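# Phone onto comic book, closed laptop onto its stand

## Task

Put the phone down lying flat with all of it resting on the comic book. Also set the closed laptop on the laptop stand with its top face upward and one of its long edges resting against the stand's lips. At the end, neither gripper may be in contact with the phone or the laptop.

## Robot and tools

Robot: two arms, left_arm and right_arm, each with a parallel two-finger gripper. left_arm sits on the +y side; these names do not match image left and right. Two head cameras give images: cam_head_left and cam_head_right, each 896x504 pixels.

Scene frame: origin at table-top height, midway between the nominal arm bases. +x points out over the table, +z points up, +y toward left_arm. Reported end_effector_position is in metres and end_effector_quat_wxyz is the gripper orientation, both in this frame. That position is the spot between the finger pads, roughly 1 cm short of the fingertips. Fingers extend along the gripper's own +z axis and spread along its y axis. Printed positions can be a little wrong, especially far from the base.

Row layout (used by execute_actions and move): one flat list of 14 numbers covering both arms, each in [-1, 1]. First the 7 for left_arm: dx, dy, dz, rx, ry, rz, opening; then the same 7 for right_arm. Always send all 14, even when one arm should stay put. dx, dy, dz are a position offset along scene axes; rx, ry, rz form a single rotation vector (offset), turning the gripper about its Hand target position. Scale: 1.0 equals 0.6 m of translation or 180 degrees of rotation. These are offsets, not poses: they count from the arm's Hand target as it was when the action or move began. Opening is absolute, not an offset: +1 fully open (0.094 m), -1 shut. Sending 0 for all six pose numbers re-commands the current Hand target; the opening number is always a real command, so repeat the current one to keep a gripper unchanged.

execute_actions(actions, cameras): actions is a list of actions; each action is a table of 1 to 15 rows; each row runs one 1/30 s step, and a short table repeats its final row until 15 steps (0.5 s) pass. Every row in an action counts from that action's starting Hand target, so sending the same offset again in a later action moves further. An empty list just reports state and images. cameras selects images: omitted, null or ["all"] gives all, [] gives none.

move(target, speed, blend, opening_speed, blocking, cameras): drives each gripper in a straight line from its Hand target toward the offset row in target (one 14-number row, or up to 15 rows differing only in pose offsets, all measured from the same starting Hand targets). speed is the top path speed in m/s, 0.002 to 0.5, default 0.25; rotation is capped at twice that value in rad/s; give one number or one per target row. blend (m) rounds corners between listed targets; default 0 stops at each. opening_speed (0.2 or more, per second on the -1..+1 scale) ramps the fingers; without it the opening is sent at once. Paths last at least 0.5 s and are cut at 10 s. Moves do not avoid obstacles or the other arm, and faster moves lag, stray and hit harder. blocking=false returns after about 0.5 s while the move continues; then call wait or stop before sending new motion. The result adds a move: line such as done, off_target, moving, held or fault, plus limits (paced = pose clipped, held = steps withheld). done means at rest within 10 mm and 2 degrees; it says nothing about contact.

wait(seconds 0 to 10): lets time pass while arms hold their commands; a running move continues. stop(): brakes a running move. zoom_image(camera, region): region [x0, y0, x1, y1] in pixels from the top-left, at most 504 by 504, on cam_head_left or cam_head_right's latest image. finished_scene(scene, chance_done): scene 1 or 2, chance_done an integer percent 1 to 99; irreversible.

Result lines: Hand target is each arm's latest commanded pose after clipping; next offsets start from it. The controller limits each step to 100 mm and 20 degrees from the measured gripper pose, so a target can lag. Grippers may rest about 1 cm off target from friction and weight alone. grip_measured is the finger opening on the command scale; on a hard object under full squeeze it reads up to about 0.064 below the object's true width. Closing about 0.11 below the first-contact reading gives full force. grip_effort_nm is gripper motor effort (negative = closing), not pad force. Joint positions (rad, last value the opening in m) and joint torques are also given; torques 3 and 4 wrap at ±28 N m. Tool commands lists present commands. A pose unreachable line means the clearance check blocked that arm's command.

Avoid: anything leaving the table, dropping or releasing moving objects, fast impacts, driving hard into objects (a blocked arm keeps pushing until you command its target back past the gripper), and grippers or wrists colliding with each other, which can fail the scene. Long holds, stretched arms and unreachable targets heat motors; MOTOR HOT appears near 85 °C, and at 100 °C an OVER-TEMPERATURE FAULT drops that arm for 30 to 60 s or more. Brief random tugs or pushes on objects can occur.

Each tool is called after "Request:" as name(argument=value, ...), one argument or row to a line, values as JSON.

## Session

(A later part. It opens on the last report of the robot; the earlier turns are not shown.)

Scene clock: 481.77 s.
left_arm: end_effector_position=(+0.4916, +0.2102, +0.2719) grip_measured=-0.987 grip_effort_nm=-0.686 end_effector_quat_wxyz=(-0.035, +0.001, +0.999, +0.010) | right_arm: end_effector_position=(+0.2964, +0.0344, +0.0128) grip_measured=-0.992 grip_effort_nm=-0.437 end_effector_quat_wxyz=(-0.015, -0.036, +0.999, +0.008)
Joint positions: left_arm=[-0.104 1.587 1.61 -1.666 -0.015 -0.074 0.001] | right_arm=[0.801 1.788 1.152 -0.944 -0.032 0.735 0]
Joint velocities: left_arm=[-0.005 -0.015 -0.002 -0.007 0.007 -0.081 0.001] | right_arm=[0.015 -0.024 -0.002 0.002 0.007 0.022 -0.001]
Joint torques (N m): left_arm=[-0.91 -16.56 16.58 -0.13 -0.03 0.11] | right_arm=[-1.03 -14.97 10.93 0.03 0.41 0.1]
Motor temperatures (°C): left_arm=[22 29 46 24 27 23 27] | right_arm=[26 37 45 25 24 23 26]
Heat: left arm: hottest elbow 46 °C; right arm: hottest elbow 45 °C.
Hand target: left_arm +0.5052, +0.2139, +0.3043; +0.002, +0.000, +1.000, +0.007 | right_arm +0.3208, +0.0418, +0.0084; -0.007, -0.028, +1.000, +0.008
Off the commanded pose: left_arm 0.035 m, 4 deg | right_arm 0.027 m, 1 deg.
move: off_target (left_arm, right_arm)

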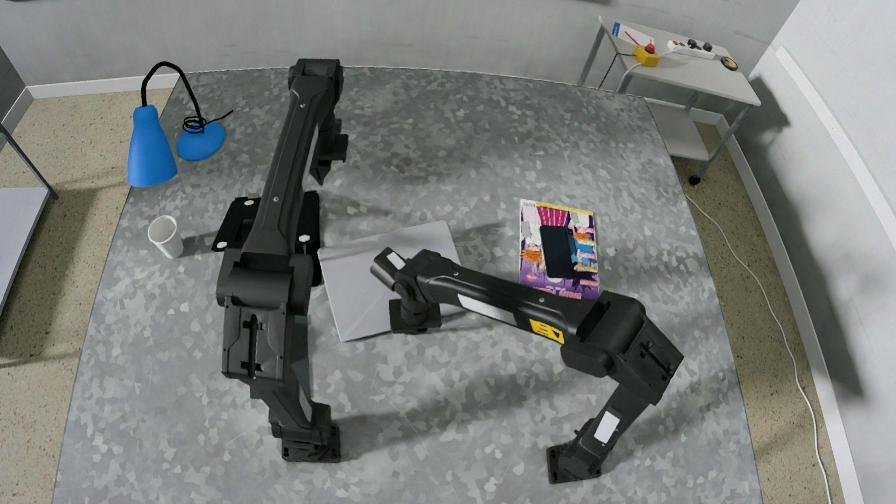

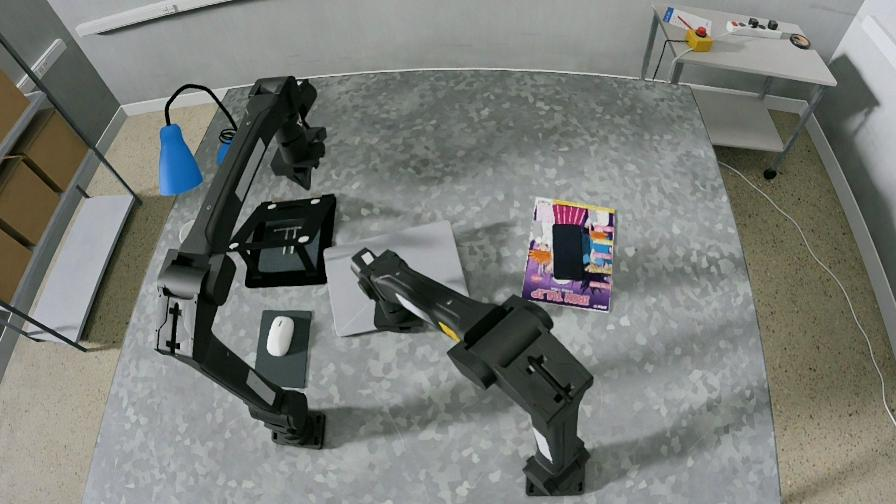

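Request:
move(
  target=[
    [0.0,0.0,0,0,0,0,-1,-0.06,-0.03,0.0,0,0,0,-1],
    [0.05,0.1,0.1,0,0,0,-1,-0.06,-0.15,0.2,0,0,0,-1],
    [0.05,0.1,0.1,0,0,0,-1,0.3,-0.35,0.25,0,0,0,-1],
  ],
  speed=[0.1,0.15,0.2],
)

Request:
zoom_image(
  camera="cam_head_left",
  region=[310, 200, 490, 360],
)

Request:
zoom_image(
  camera="cam_head_right",
  region=[310, 200, 490, 360],
)

Scene clock: 492.77 s.
left_arm: end_effector_position=(+0.5253, +0.2686, +0.3368) grip_measured=-0.987 grip_effort_nm=-0.686 end_effector_quat_wxyz=(+0.046, +0.001, +0.999, +0.010) | right_arm: end_effector_position=(+0.4818, -0.1717, +0.1589) grip_measured=-0.992 grip_effort_nm=-0.437 end_effector_quat_wxyz=(-0.008, -0.026, +1.000, +0.007)
Joint positions: left_arm=[0.02 1.587 1.781 -1.672 -0.015 0.051 0.001] | right_arm=[0.257 1.76 1.536 -1.359 -0.018 0.21 0]
Joint velocities: left_arm=[0.015 -0.005 -0.002 -0.002 0.051 -0.007 0] | right_arm=[-0.015 -0.015 -0.017 -0.017 -0.051 0.051 0.001]
Joint torques (N m): left_arm=[-1.14 -15.56 16.75 0.29 0.04 0.06] | right_arm=[0.32 -17.32 12.75 -0.21 -0.05 0.07]
Motor temperatures (°C): left_arm=[22 29 47 24 27 23 27] | right_arm=[26 37 45 25 24 23 26]
Heat: left arm: hottest elbow 47 °C; right arm: hottest elbow 45 °C.
Hand target: left_arm +0.5365, +0.2742, +0.3638; +0.001, +0.000, +1.000, +0.006 | right_arm +0.5001, -0.1685, +0.1618; -0.004, -0.028, +1.000, +0.010
Off the commanded pose: left_arm 0.030 m, 5 deg | right_arm 0.019 m, 0 deg.
joint sent to its limit (left arm) — joint 4 (wrist pitch), lower limit. The joint targets are off in orientation, not in position.
move: off_target (left_arm, right_arm)

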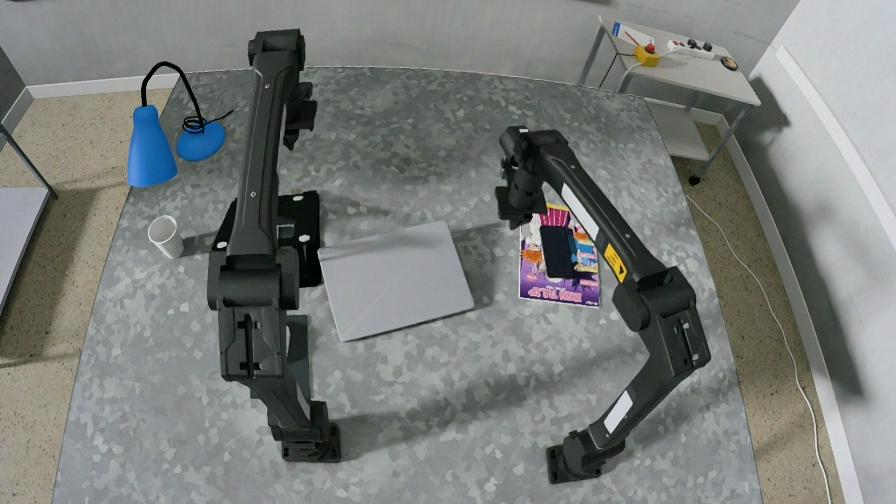

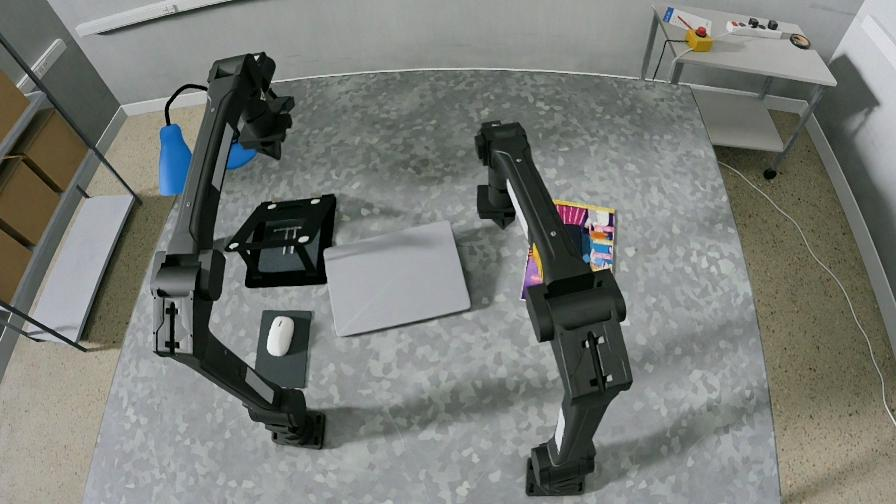

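Scaled by 2.800.

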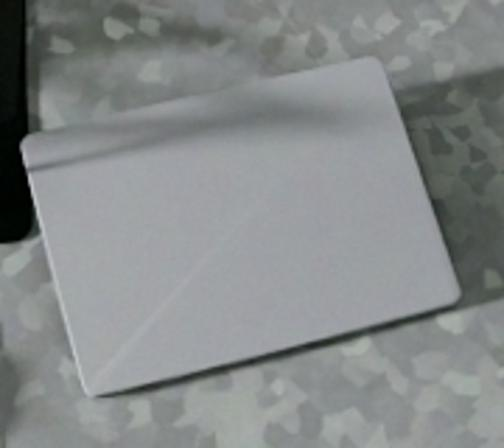

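Scaled by 2.800.

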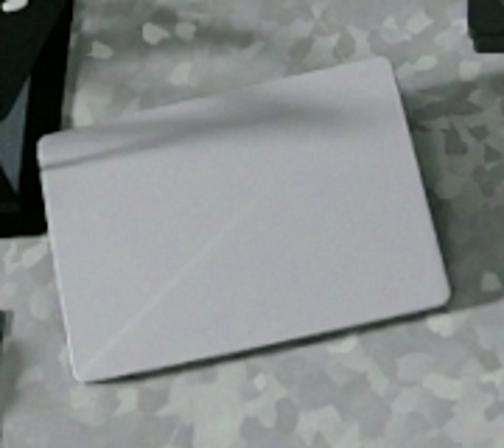

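Request:
move(
  target=[
    [-0.2275,-0.207,-0.107,0.2874,-0.2328,-0.3876,-0.3,0,0,0,0,0,0,-1],
    [-0.4775,-0.39,-0.39,0.2874,-0.2328,-0.3876,-0.3,0,0,0,0,0,0,-1],
  ],
  speed=0.25,
)

Scene clock: 521.83 s.
left_arm: end_effector_position=(+0.2400, +0.0666, +0.1163) grip_measured=-0.302 grip_effort_nm=0.125 end_effector_quat_wxyz=(+0.317, +0.544, +0.660, +0.410) | right_arm: end_effector_position=(+0.4817, -0.1717, +0.1589) grip_measured=-0.992 grip_effort_nm=-0.432 end_effector_quat_wxyz=(-0.009, -0.026, +1.000, +0.007)
Joint positions: left_arm=[-1.324 1.079 0.443 -0.834 -1.086 0.145 0.033] | right_arm=[0.257 1.76 1.536 -1.36 -0.018 0.21 0]
Joint velocities: left_arm=[-0.024 -0.005 0.002 -0.012 0.007 -0.037 0.001] | right_arm=[-0.005 -0.005 0.002 0.002 0.007 -0.066 0.001]
Joint torques (N m): left_arm=[-2.78 -4.89 14.11 0.03 -0.72 -0.15] | right_arm=[0.21 -17.32 12.75 -0.23 -0.05 0.09]
Motor temperatures (°C): left_arm=[22 29 46 24 27 23 27] | right_arm=[26 39 50 25 24 23 26]
Heat: left arm: hottest elbow 46 °C; right arm: hottest elbow 50 °C.
Hand target: left_arm +0.2439, +0.0418, +0.1346; +0.337, +0.535, +0.665, +0.397 | right_arm +0.5001, -0.1685, +0.1618; -0.004, -0.028, +1.000, +0.010
Off the commanded pose: left_arm 0.031 m, 2 deg | right_arm 0.019 m, 1 deg.
move: off_target (left_arm, right_arm)

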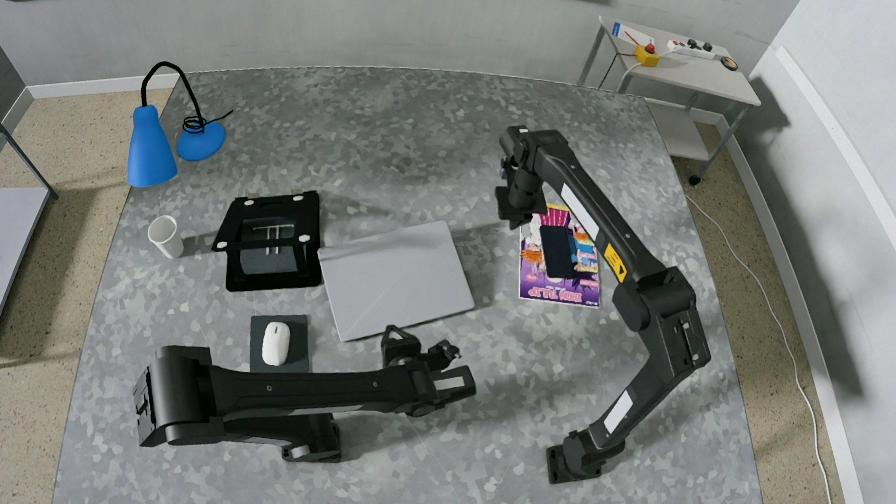

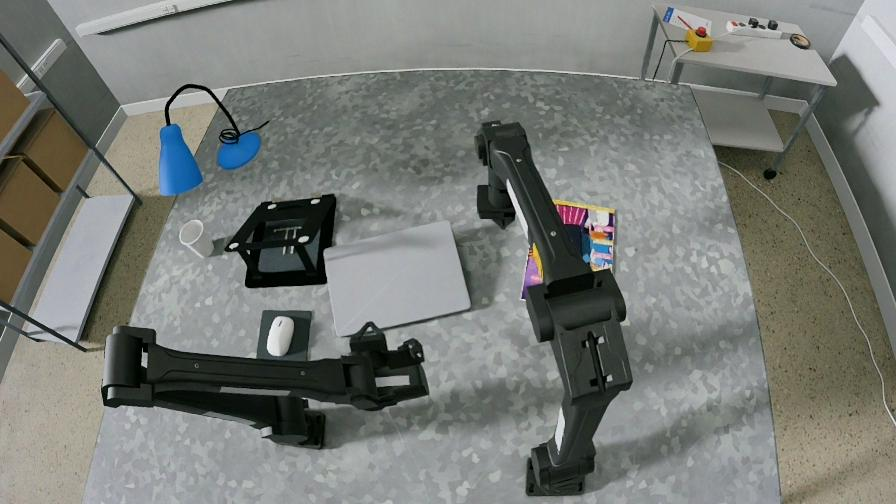

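Request:
move(
  target=[
    [0,0,0,0,0,0,-0.3,0.23,0.5,-0.02,0,0,0,-1],
    [0,0,0,0,0,0,-0.3,0.23,0.5,-0.26,0,0,0,-1],
  ],
  speed=[0.2,0.1],
)

Request:
zoom_image(
  camera="cam_head_left",
  region=[310, 180, 510, 380],
)

Scene clock: 529.07 s.
left_arm: end_effector_position=(+0.2398, +0.0668, +0.1164) grip_measured=-0.302 grip_effort_nm=0.129 end_effector_quat_wxyz=(+0.317, +0.544, +0.660, +0.410) | right_arm: end_effector_position=(+0.6320, +0.1218, +0.0222) grip_measured=-0.992 grip_effort_nm=-0.432 end_effector_quat_wxyz=(+0.020, -0.031, +0.999, +0.024)
Joint positions: left_arm=[-1.325 1.079 0.443 -0.836 -1.087 0.143 0.033] | right_arm=[0.572 2.74 2.876 -1.647 -0.02 0.515 0]
Joint velocities: left_arm=[-0.005 -0.015 0.007 0.002 -0.081 -0.037 0] | right_arm=[0.005 0.015 -0.017 -0.002 -0.037 -0.007 0]
Joint torques (N m): left_arm=[-2.26 -3.96 14.12 0.16 -0.71 -0.17] | right_arm=[0.5 -28.28 12.6 0.58 -0.01 0.21]
Motor temperatures (°C): left_arm=[22 29 46 24 27 23 27] | right_arm=[26 40 50 25 24 23 26]
Heat: left arm: hottest elbow 46 °C; right arm: hottest elbow 50 °C.
Hand target: left_arm +0.2440, +0.0418, +0.1346; +0.337, +0.535, +0.665, +0.397 | right_arm +0.6393, +0.1276, -0.0004; -0.006, -0.029, +1.000, +0.009
Off the commanded pose: left_arm 0.031 m, 3 deg | right_arm 0.020 m, 3 deg.
elbow stopped short (right arm): the move would have taken joint 3 (elbow) straighter than the controller allows.
move: off_target (left_arm, right_arm)

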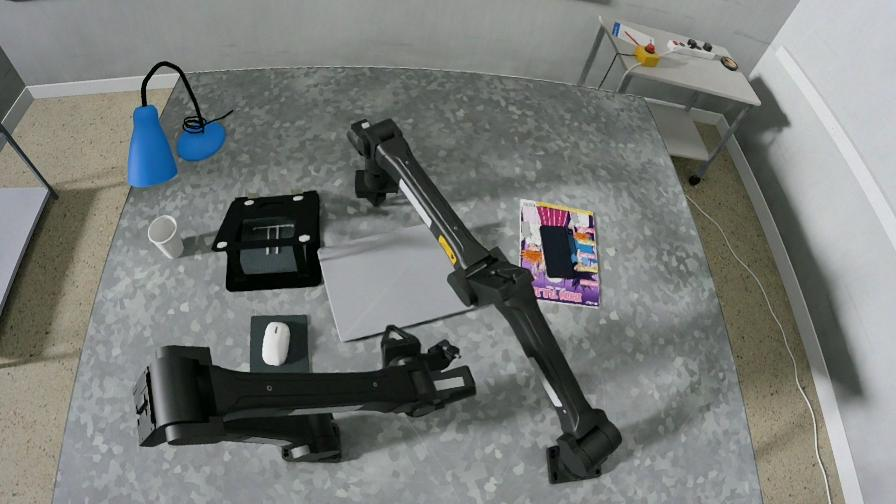

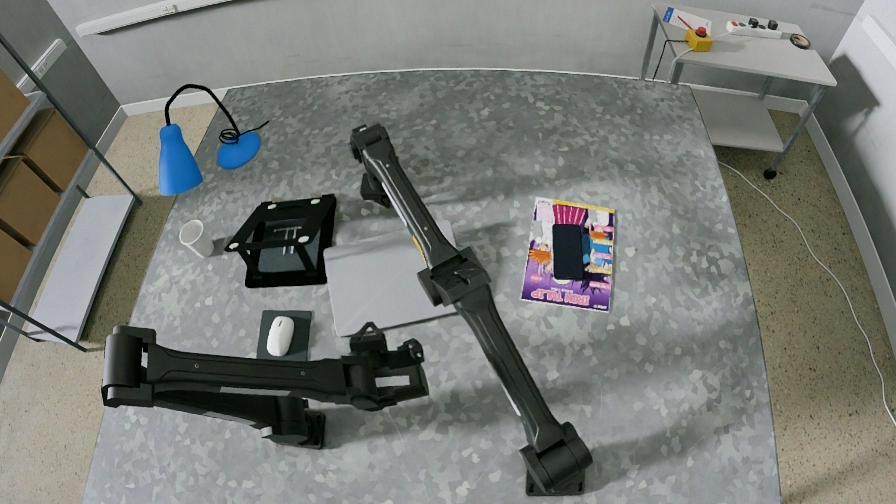

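Scaled by 2.520.

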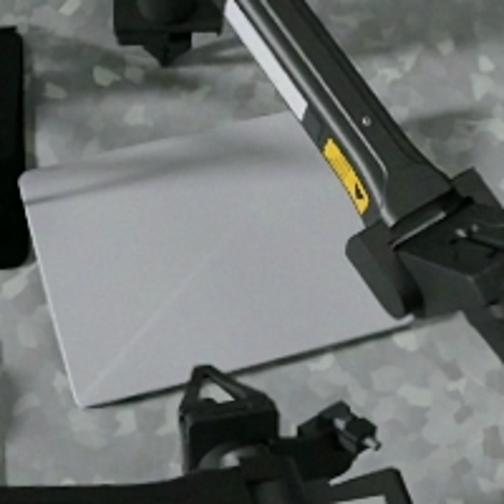

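Request:
move(
  target=[
    [-0.02,0,-0.12,0,0,0,-0.3,-0.06,0,0.015,0,0,0,-1],
    [-0.02,0,-0.205,0,0,0,-0.3,-0.12,0,0.015,0,0,0,-1],
  ],
  speed=[0.1,0.06],
)

Request:
zoom_image(
  camera="cam_head_left",
  region=[310, 180, 510, 380],
)

Request:
zoom_image(
  camera="cam_head_right",
  region=[310, 180, 510, 380],
)

Scene clock: 535.57 s.
left_arm: end_effector_position=(+0.2349, +0.0423, +0.0221) grip_measured=-0.302 grip_effort_nm=0.129 end_effector_quat_wxyz=(+0.342, +0.528, +0.666, +0.401) | right_arm: end_effector_position=(+0.5787, +0.1217, +0.0194) grip_measured=-0.992 grip_effort_nm=-0.432 end_effector_quat_wxyz=(+0.001, -0.024, +1.000, +0.013)
Joint positions: left_arm=[-1.378 1.491 0.388 -0.413 -1.11 0.026 0.033] | right_arm=[0.61 2.481 2.365 -1.438 -0.02 0.567 0]
Joint velocities: left_arm=[-0.005 -0.015 0.012 0.017 0.022 0.007 0] | right_arm=[-0.005 -0.005 -0.002 -0.002 -0.066 0.007 0]
Joint torques (N m): left_arm=[-1.73 -6.01 3.47 1.35 0 -0.13] | right_arm=[1.73 -30.62 6.93 0.4 0 0.24]
Motor temperatures (°C): left_arm=[22 29 45 24 27 23 27] | right_arm=[26 42 49 25 24 23 26]
Heat: left arm: hottest elbow 45 °C; right arm: hottest elbow 49 °C.
Hand target: left_arm +0.2303, +0.0444, +0.0127; +0.338, +0.536, +0.665, +0.397 | right_arm +0.5672, +0.1286, +0.0086; -0.006, -0.028, +1.000, +0.009
Off the commanded pose: left_arm 0.011 m, 1 deg | right_arm 0.017 m, 1 deg.
move: off_target (left_arm, right_arm)

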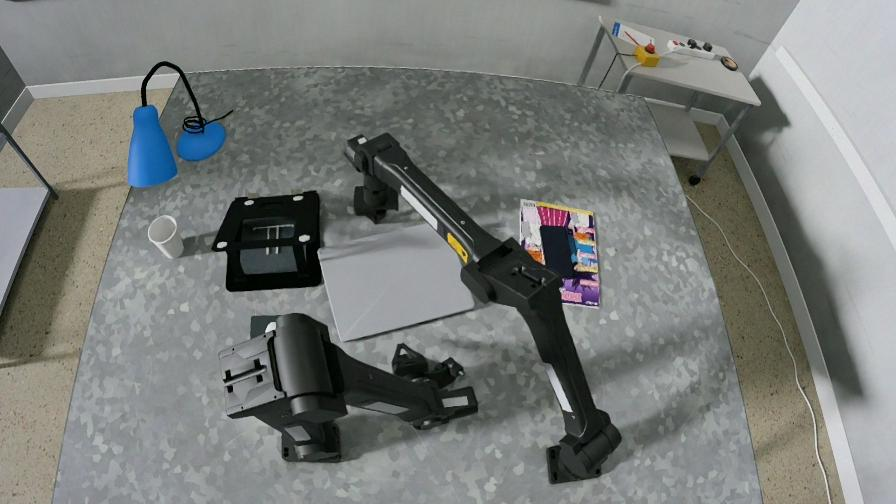

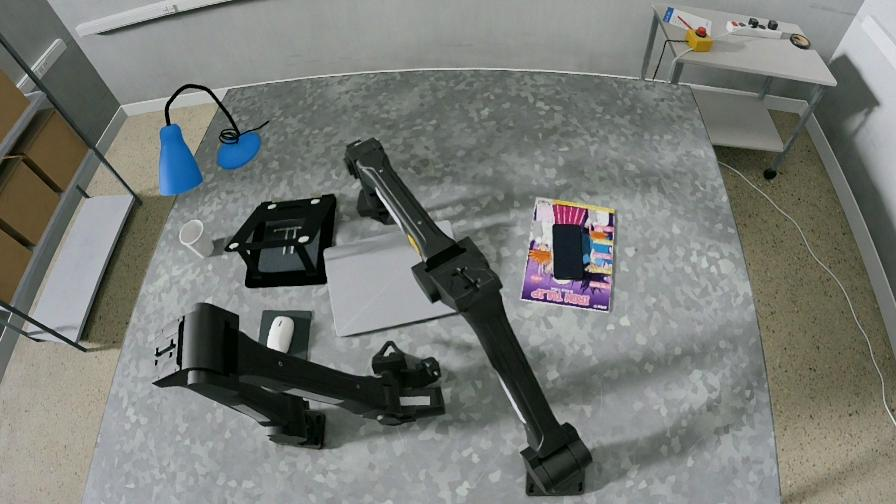

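Scaled by 2.520.

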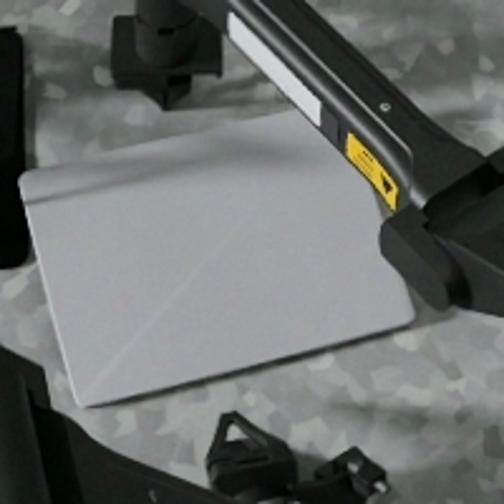

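Scaled by 2.520.

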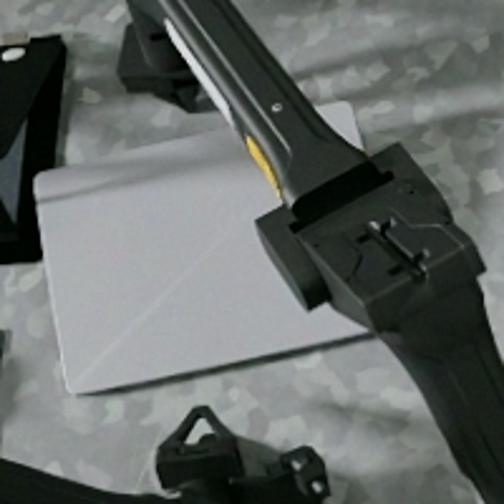

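Request:
execute_actions(
  actions=[],
)

Scene clock: 548.13 s.
left_arm: end_effector_position=(+0.2349, +0.0423, +0.0221) grip_measured=-0.302 grip_effort_nm=0.125 end_effector_quat_wxyz=(+0.342, +0.528, +0.666, +0.401) | right_arm: end_effector_position=(+0.5787, +0.1217, +0.0195) grip_measured=-0.992 grip_effort_nm=-0.432 end_effector_quat_wxyz=(+0.001, -0.024, +1.000, +0.013)
Joint positions: left_arm=[-1.378 1.491 0.388 -0.412 -1.11 0.026 0.033] | right_arm=[0.61 2.48 2.364 -1.438 -0.02 0.568 0]
Joint velocities: left_arm=[0.005 -0.005 -0.007 -0.002 0.037 -0.051 0] | right_arm=[-0.024 -0.005 -0.007 0.022 -0.022 0.007 -0.001]
Joint torques (N m): left_arm=[-2.02 -6.71 3.78 1.11 -0.05 -0.15] | right_arm=[1.67 -30.68 6.89 0.46 -0.01 0.22]
Motor temperatures (°C): left_arm=[22 29 43 24 27 23 27] | right_arm=[26 46 47 25 24 23 26]
Heat: left arm: hottest elbow 43 °C; right arm: hottest elbow 47 °C.
Hand target: left_arm +0.2303, +0.0444, +0.0127; +0.338, +0.536, +0.665, +0.397 | right_arm +0.5672, +0.1286, +0.0087; -0.006, -0.028, +1.000, +0.009
Tool commands: left_gripper/opening=-0.3 right_gripper/opening=-1.0
Off the commanded pose: left_arm 0.011 m, 1 deg | right_arm 0.017 m, 1 deg.

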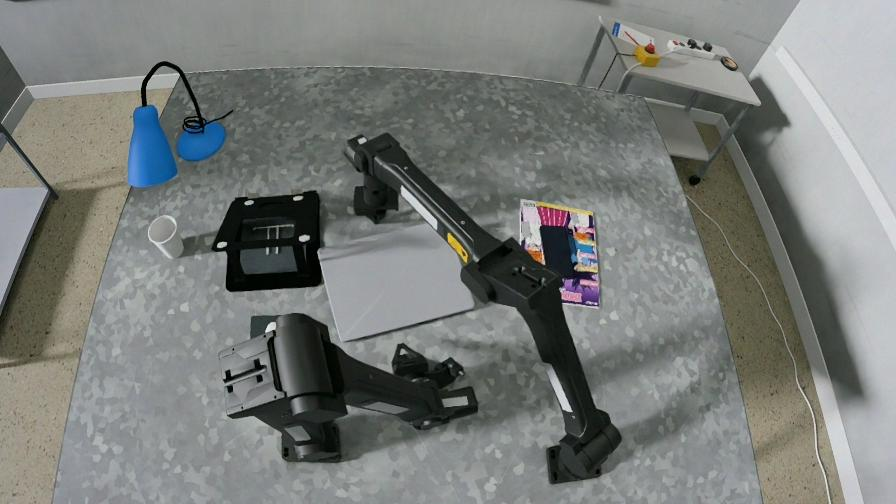

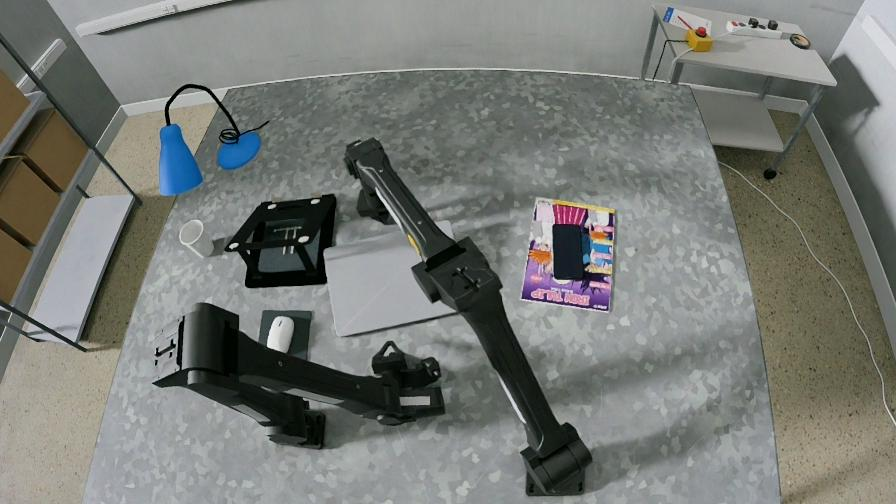

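Request:
move(
  target=[0,0,0,0,0,0,-0.3,-0.045,-0.012,0,0,0,0,-1],
  speed=0.05,
  cameras=["cam_head_left"],
)

Request:
zoom_image(
  camera="cam_head_left",
  region=[300, 180, 500, 400],
)

Scene clock: 552.27 s.
left_arm: end_effector_position=(+0.2349, +0.0423, +0.0221) grip_measured=-0.302 grip_effort_nm=0.129 end_effector_quat_wxyz=(+0.342, +0.528, +0.666, +0.401) | right_arm: end_effector_position=(+0.5519, +0.1165, +0.0186) grip_measured=-0.992 grip_effort_nm=-0.437 end_effector_quat_wxyz=(+0.001, -0.025, +1.000, +0.013)
Joint positions: left_arm=[-1.378 1.491 0.388 -0.412 -1.11 0.026 0.033] | right_arm=[0.626 2.381 2.176 -1.349 -0.02 0.582 0]
Joint velocities: left_arm=[-0.005 0.005 -0.002 0.007 0.066 0.037 -0.001] | right_arm=[0.005 -0.015 -0.007 -0.017 -0.037 -0.022 0]
Joint torques (N m): left_arm=[-2.9 -6.18 3.56 1.16 -0.05 -0.14] | right_arm=[1.55 -29.51 6.67 0.51 0 0.23]
Motor temperatures (°C): left_arm=[22 29 43 24 27 23 27] | right_arm=[26 46 46 25 24 23 26]
Heat: left arm: hottest elbow 43 °C; right arm: hottest shoulder 46 °C.
Hand target: left_arm +0.2303, +0.0444, +0.0127; +0.338, +0.536, +0.665, +0.397 | right_arm +0.5401, +0.1217, +0.0088; -0.006, -0.028, +1.000, +0.009
Off the commanded pose: left_arm 0.011 m, 1 deg | right_arm 0.016 m, 1 deg.
move: off_target (left_arm, right_arm)
Images, in order (width x height): cam_head_left 896x504.

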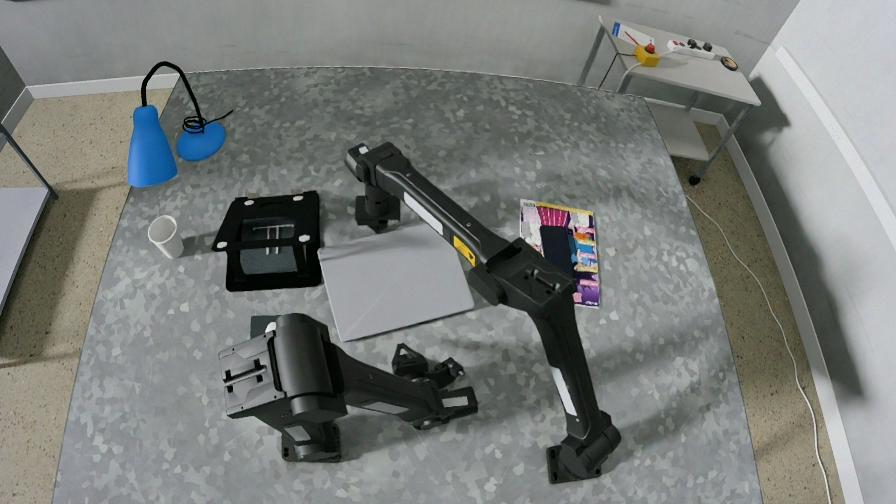

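Scaled by 2.291.

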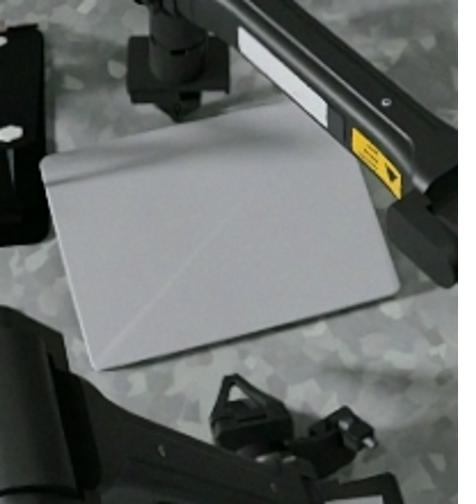

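Request:
move(
  target=[0.055,0.014,-0.01,0,0,0,-0.3,0,0,0,0,0,0,-1],
  speed=0.05,
  cameras=["cam_head_left"],
)

Request:
zoom_image(
  camera="cam_head_left",
  region=[340, 250, 500, 430],
)

Request:
zoom_image(
  camera="cam_head_right",
  region=[320, 280, 480, 430],
)

Scene clock: 560.60 s.
left_arm: end_effector_position=(+0.2631, +0.0385, +0.0223) grip_measured=-0.302 grip_effort_nm=0.129 end_effector_quat_wxyz=(+0.361, +0.525, +0.661, +0.396) | right_arm: end_effector_position=(+0.5519, +0.1165, +0.0187) grip_measured=-0.992 grip_effort_nm=-0.432 end_effector_quat_wxyz=(+0.001, -0.025, +1.000, +0.013)
Joint positions: left_arm=[-1.273 1.491 0.346 -0.087 -1.102 0.307 0.033] | right_arm=[0.626 2.381 2.176 -1.348 -0.02 0.582 0]
Joint velocities: left_arm=[-0.015 0.005 -0.012 0.012 0.081 -0.007 -0.001] | right_arm=[-0.005 -0.005 -0.002 0.012 -0.037 -0.051 0]
Joint torques (N m): left_arm=[0.09 -6.12 3.12 1.03 0.61 -0.01] | right_arm=[1.55 -29.57 6.75 0.4 0 0.22]
Motor temperatures (°C): left_arm=[22 29 42 24 27 23 27] | right_arm=[26 46 45 25 24 23 26]
Heat: left arm: hottest elbow 42 °C; right arm: hottest shoulder 46 °C.
Hand target: left_arm +0.2629, +0.0533, +0.0066; +0.337, +0.535, +0.665, +0.398 | right_arm +0.5401, +0.1217, +0.0089; -0.006, -0.028, +1.000, +0.009
Off the commanded pose: left_arm 0.021 m, 3 deg | right_arm 0.016 m, 1 deg.
move: off_target (left_arm, right_arm)
Images, in order (width x height): cam_head_left 896x504.

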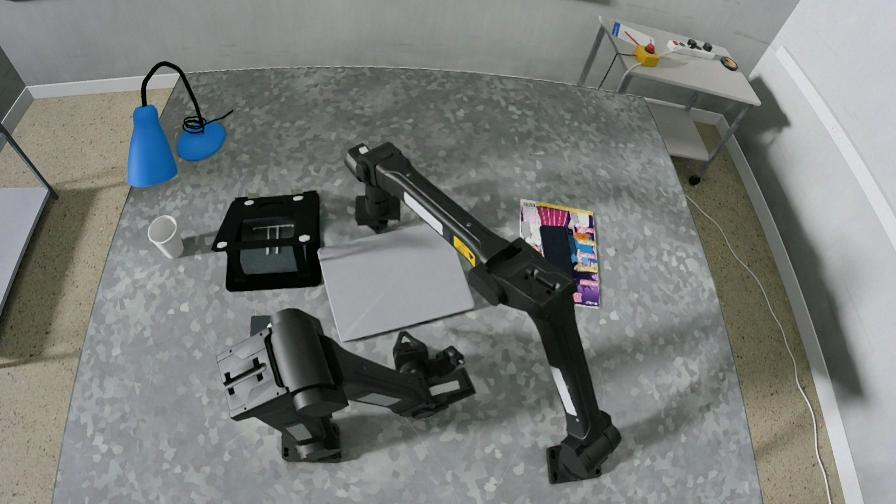

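Scaled by 2.800.

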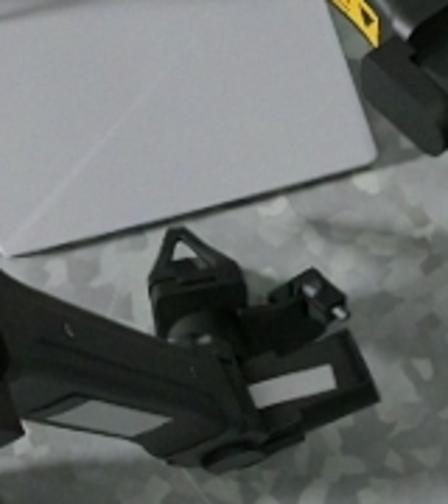

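This scene's latest camera images include none from cam_head_right. They are from: cam_head_left. cam_head_right's image comes with the result of a call that names it in "cameras".

Request:
move(
  target=[0.06,0.004,-0.018,0,0,0,-0.3,0,0,0,0,0,0,-1],
  speed=0.04,
)

Request:
zoom_image(
  camera="cam_head_left",
  region=[340, 250, 500, 430],
)

Request:
zoom_image(
  camera="cam_head_right",
  region=[320, 280, 480, 430],
)

Scene clock: 565.20 s.
left_arm: end_effector_position=(+0.2998, +0.0370, +0.0227) grip_measured=-0.302 grip_effort_nm=0.129 end_effector_quat_wxyz=(+0.374, +0.515, +0.664, +0.393) | right_arm: end_effector_position=(+0.5519, +0.1165, +0.0187) grip_measured=-0.992 grip_effort_nm=-0.427 end_effector_quat_wxyz=(+0.001, -0.025, +1.000, +0.013)
Joint positions: left_arm=[-1.142 1.536 0.333 0.222 -1.053 0.555 0.033] | right_arm=[0.626 2.381 2.176 -1.348 -0.02 0.582 0]
Joint velocities: left_arm=[0.005 -0.005 -0.017 0.007 0.022 -0.007 0] | right_arm=[0.005 -0.015 -0.012 0.002 -0.007 -0.095 0]
Joint torques (N m): left_arm=[0.85 -4.25 2.69 0.95 0.9 -0.02] | right_arm=[1.61 -29.63 6.74 0.43 0 0.22]
Motor temperatures (°C): left_arm=[22 29 41 24 27 23 27] | right_arm=[26 46 45 25 24 23 26]
Heat: left arm: hottest elbow 41 °C; right arm: hottest shoulder 46 °C.
Hand target: left_arm +0.2985, +0.0557, -0.0042; +0.336, +0.535, +0.665, +0.398 | right_arm +0.5401, +0.1217, +0.0089; -0.006, -0.028, +1.000, +0.009
Off the commanded pose: left_arm 0.033 m, 5 deg | right_arm 0.016 m, 1 deg.
move: off_target (left_arm, right_arm)

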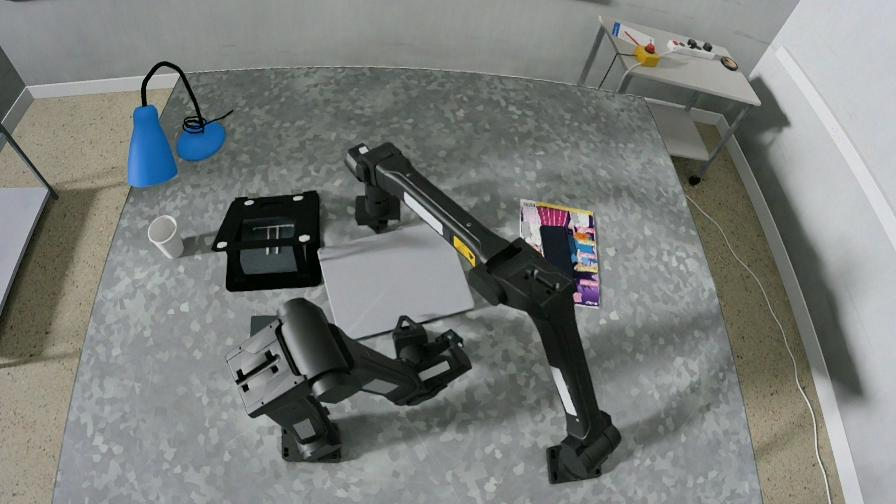

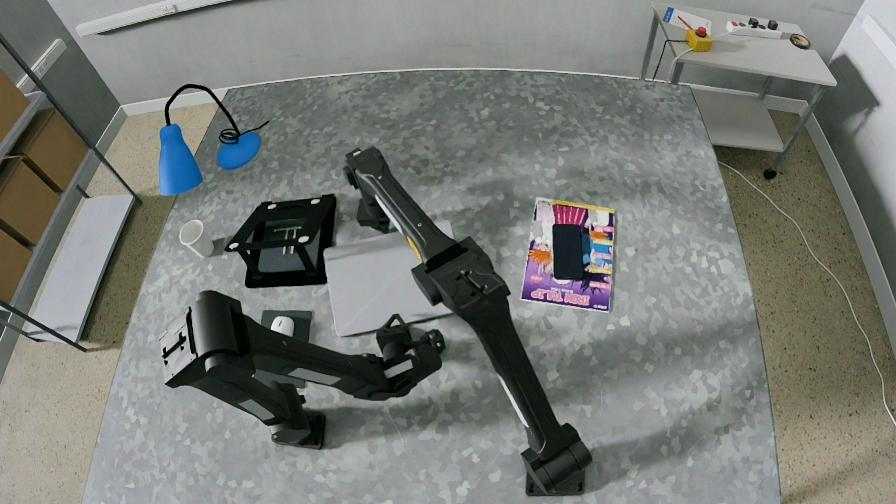

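Scaled by 2.800.

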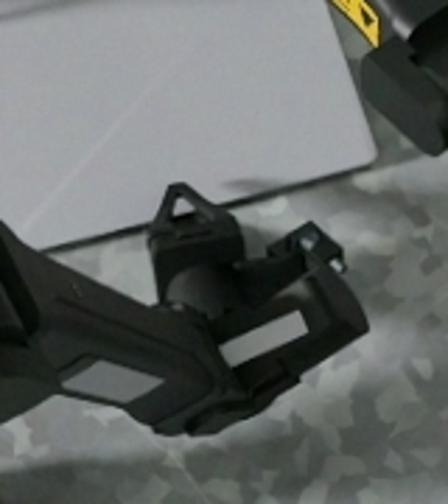

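Scaled by 3.150.

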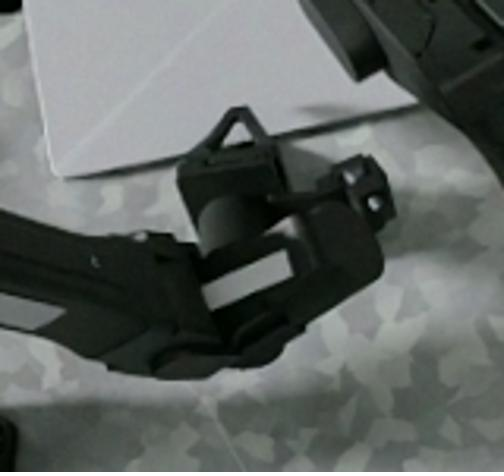

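Request:
move(
  target=[0.03,0.004,-0.012,0,0,0,-0.3,0,0,0,0,0,0,-1],
  speed=0.04,
  cameras=["cam_head_left"],
)

Request:
zoom_image(
  camera="cam_head_left",
  region=[300, 200, 500, 400],
)

Scene clock: 572.07 s.
left_arm: end_effector_position=(+0.3144, +0.0366, +0.0226) grip_measured=-0.302 grip_effort_nm=0.129 end_effector_quat_wxyz=(+0.382, +0.512, +0.661, +0.393) | right_arm: end_effector_position=(+0.5534, +0.1176, +0.0188) grip_measured=-0.992 grip_effort_nm=-0.432 end_effector_quat_wxyz=(+0.005, -0.025, +1.000, +0.015)
Joint positions: left_arm=[-1.094 1.568 0.329 0.358 -1.028 0.654 0.033] | right_arm=[0.626 2.381 2.176 -1.341 -0.02 0.582 0]
Joint velocities: left_arm=[0.015 -0.005 -0.002 0.012 -0.066 -0.051 0] | right_arm=[-0.015 -0.005 -0.012 0.017 0.022 -0.051 0]
Joint torques (N m): left_arm=[2.43 -2.73 3.06 0.91 1.3 -0.09] | right_arm=[1.55 -29.63 6.78 0.17 0 0.22]
Motor temperatures (°C): left_arm=[22 28 41 24 27 23 27] | right_arm=[26 46 45 25 24 23 26]
Heat: left arm: hottest elbow 41 °C; right arm: hottest shoulder 46 °C.
Hand target: left_arm +0.3162, +0.0583, -0.0115; +0.336, +0.535, +0.665, +0.398 | right_arm +0.5401, +0.1217, +0.0089; -0.006, -0.028, +1.000, +0.009
Off the commanded pose: left_arm 0.040 m, 6 deg | right_arm 0.017 m, 2 deg.
move: off_target (left_arm, right_arm)
Images, in order (width x height): cam_head_left 896x504.

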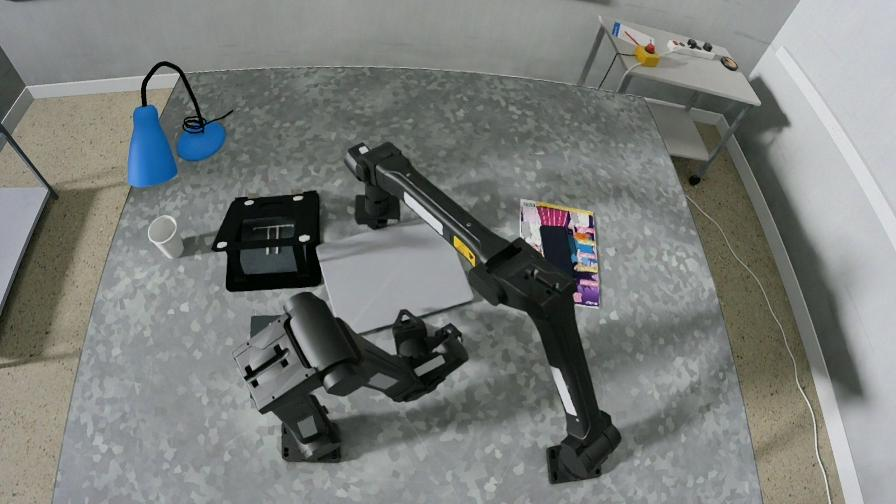

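Scaled by 2.520.

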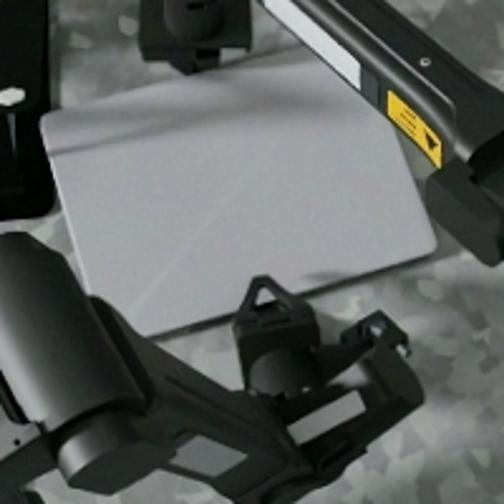

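Request:
move(
  target=[0.01,0.002,-0.012,0,0,0,-0.75,-0.005,-0.002,0,0,0,0,-1],
  speed=0.03,
  opening_speed=0.25,
  cameras=["cam_head_left"],
)

Request:
zoom_image(
  camera="cam_head_left",
  region=[300, 200, 500, 400],
)

Scene clock: 577.70 s.
left_arm: end_effector_position=(+0.3164, +0.0319, +0.0154) grip_measured=-0.744 grip_effort_nm=-0.266 end_effector_quat_wxyz=(+0.376, +0.539, +0.646, +0.388) | right_arm: end_effector_position=(+0.5576, +0.1202, +0.0208) grip_measured=-0.992 grip_effort_nm=-0.432 end_effector_quat_wxyz=(+0.016, -0.025, +0.999, +0.022)
Joint positions: left_arm=[-1.083 1.595 0.325 0.419 -0.986 0.736 0.012] | right_arm=[0.626 2.374 2.168 -1.313 -0.018 0.582 0]
Joint velocities: left_arm=[-0.015 -0.024 -0.012 -0.012 -0.125 -0.037 -0.002] | right_arm=[0.005 -0.015 -0.002 -0.002 -0.037 -0.037 0]
Joint torques (N m): left_arm=[2.67 -2.49 3.28 1.32 0.03 -0.53] | right_arm=[1.67 -29.63 6.19 -0.42 -0.07 0.23]
Motor temperatures (°C): left_arm=[22 28 40 24 28 23 27] | right_arm=[26 46 44 25 24 23 26]
Heat: left arm: hottest elbow 40 °C; right arm: hottest shoulder 46 °C.
Hand target: left_arm +0.3222, +0.0594, -0.0186; +0.336, +0.535, +0.665, +0.398 | right_arm +0.5372, +0.1206, +0.0089; -0.006, -0.028, +1.000, +0.009
Off the commanded pose: left_arm 0.044 m, 5 deg | right_arm 0.024 m, 3 deg.
move: off_target (left_arm, right_arm)
Images, in order (width x height): cam_head_left 896x504.

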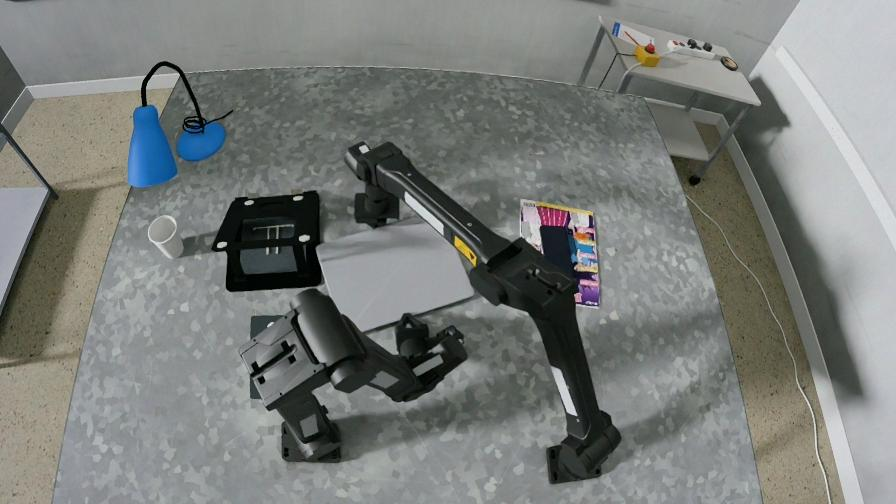

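Scaled by 2.520.

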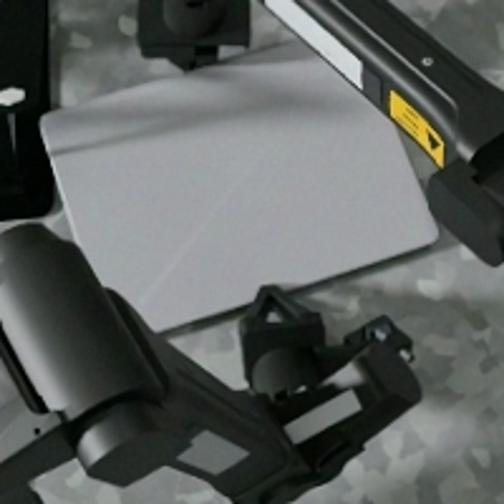

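Request:
move(
  target=[0,0,0,0,0,0,-0.4,-0.03,-0.01,0,0,0,0,-1],
  speed=0.05,
  cameras=[],
)

Request:
move(
  target=[0.055,0.012,-0.01,0,0,0,-0.4,0,0,0,0,0,0,-1],
  speed=0.04,
  cameras=["cam_head_left"],
)

Request:
zoom_image(
  camera="cam_head_left",
  region=[300, 200, 500, 400],
)

Scene clock: 584.53 s.
left_arm: end_effector_position=(+0.3183, +0.0335, +0.0196) grip_measured=-0.404 grip_effort_nm=0.256 end_effector_quat_wxyz=(+0.389, +0.517, +0.656, +0.389) | right_arm: end_effector_position=(+0.5515, +0.1153, +0.0331) grip_measured=-0.992 grip_effort_nm=-0.432 end_effector_quat_wxyz=(+0.031, -0.021, +0.999, +0.032)
Joint positions: left_arm=[-1.083 1.596 0.325 0.433 -1.011 0.698 0.028] | right_arm=[0.626 2.309 2.079 -1.253 -0.016 0.59 0]
Joint velocities: left_arm=[0.015 -0.005 -0.007 -0.002 0.051 0.022 0] | right_arm=[-0.005 -0.024 0.002 0.002 -0.037 -0.007 0]
Joint torques (N m): left_arm=[2.73 -3.25 2.89 0.44 1.04 -0.22] | right_arm=[2.32 -28.22 4.96 -0.9 -0.1 0.23]
Motor temperatures (°C): left_arm=[22 28 40 24 28 24 27] | right_arm=[26 46 43 25 24 23 26]
Heat: left arm: hottest elbow 40 °C; right arm: hottest shoulder 46 °C.
Hand target: left_arm +0.3221, +0.0595, -0.0187; +0.336, +0.535, +0.665, +0.398 | right_arm +0.5189, +0.1147, +0.0088; -0.007, -0.028, +1.000, +0.009
Off the commanded pose: left_arm 0.046 m, 7 deg | right_arm 0.040 m, 5 deg.
move: off_target (left_arm, right_arm)
No camera images: "cameras" was empty.

Scene clock: 586.27 s.
left_arm: end_effector_position=(+0.3353, +0.0308, +0.0190) grip_measured=-0.404 grip_effort_nm=0.237 end_effector_quat_wxyz=(+0.402, +0.525, +0.648, +0.376) | right_arm: end_effector_position=(+0.5580, +0.1183, +0.0442) grip_measured=-0.992 grip_effort_nm=-0.427 end_effector_quat_wxyz=(+0.049, -0.021, +0.998, +0.039)
Joint positions: left_arm=[-1.021 1.63 0.32 0.589 -0.933 0.818 0.028] | right_arm=[0.626 2.293 2.078 -1.23 -0.007 0.59 0]
Joint velocities: left_arm=[-0.005 -0.005 0.002 0.002 -0.11 0.095 -0.001] | right_arm=[-0.005 0.005 -0.012 0.002 -0.081 0.022 -0.001]
Joint torques (N m): left_arm=[6.42 -2.49 4.37 0.36 0.78 -0.05] | right_arm=[2.32 -27.05 5.42 -1.63 -0.36 0.23]
Motor temperatures (°C): left_arm=[22 28 39 24 28 24 27] | right_arm=[26 47 43 25 24 23 26]
Heat: left arm: hottest elbow 39 °C; right arm: hottest shoulder 47 °C.
Hand target: left_arm +0.3549, +0.0666, -0.0248; +0.335, +0.535, +0.665, +0.399 | right_arm +0.5190, +0.1147, +0.0089; -0.007, -0.028, +1.000, +0.009
Off the commanded pose: left_arm 0.060 m, 8 deg | right_arm 0.053 m, 7 deg.
move: off_target (left_arm, right_arm)
Images, in order (width x height): cam_head_left 896x504.

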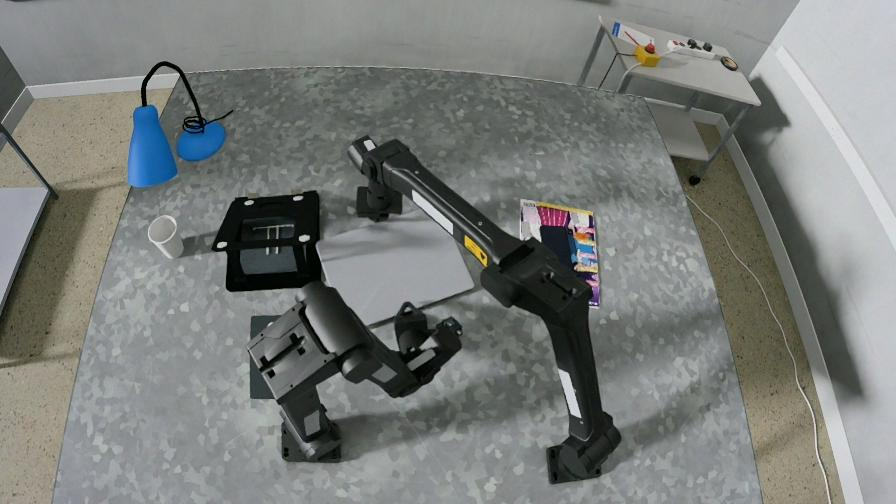

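Scaled by 2.520.

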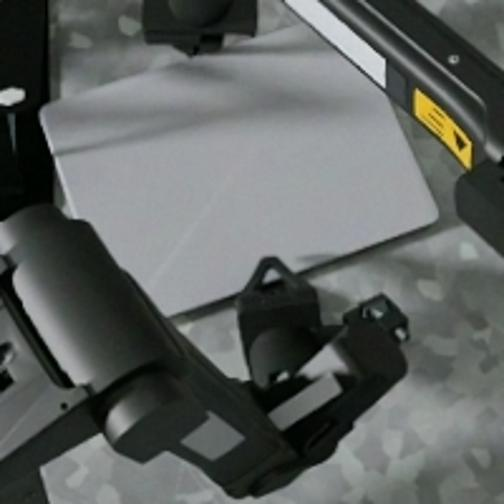

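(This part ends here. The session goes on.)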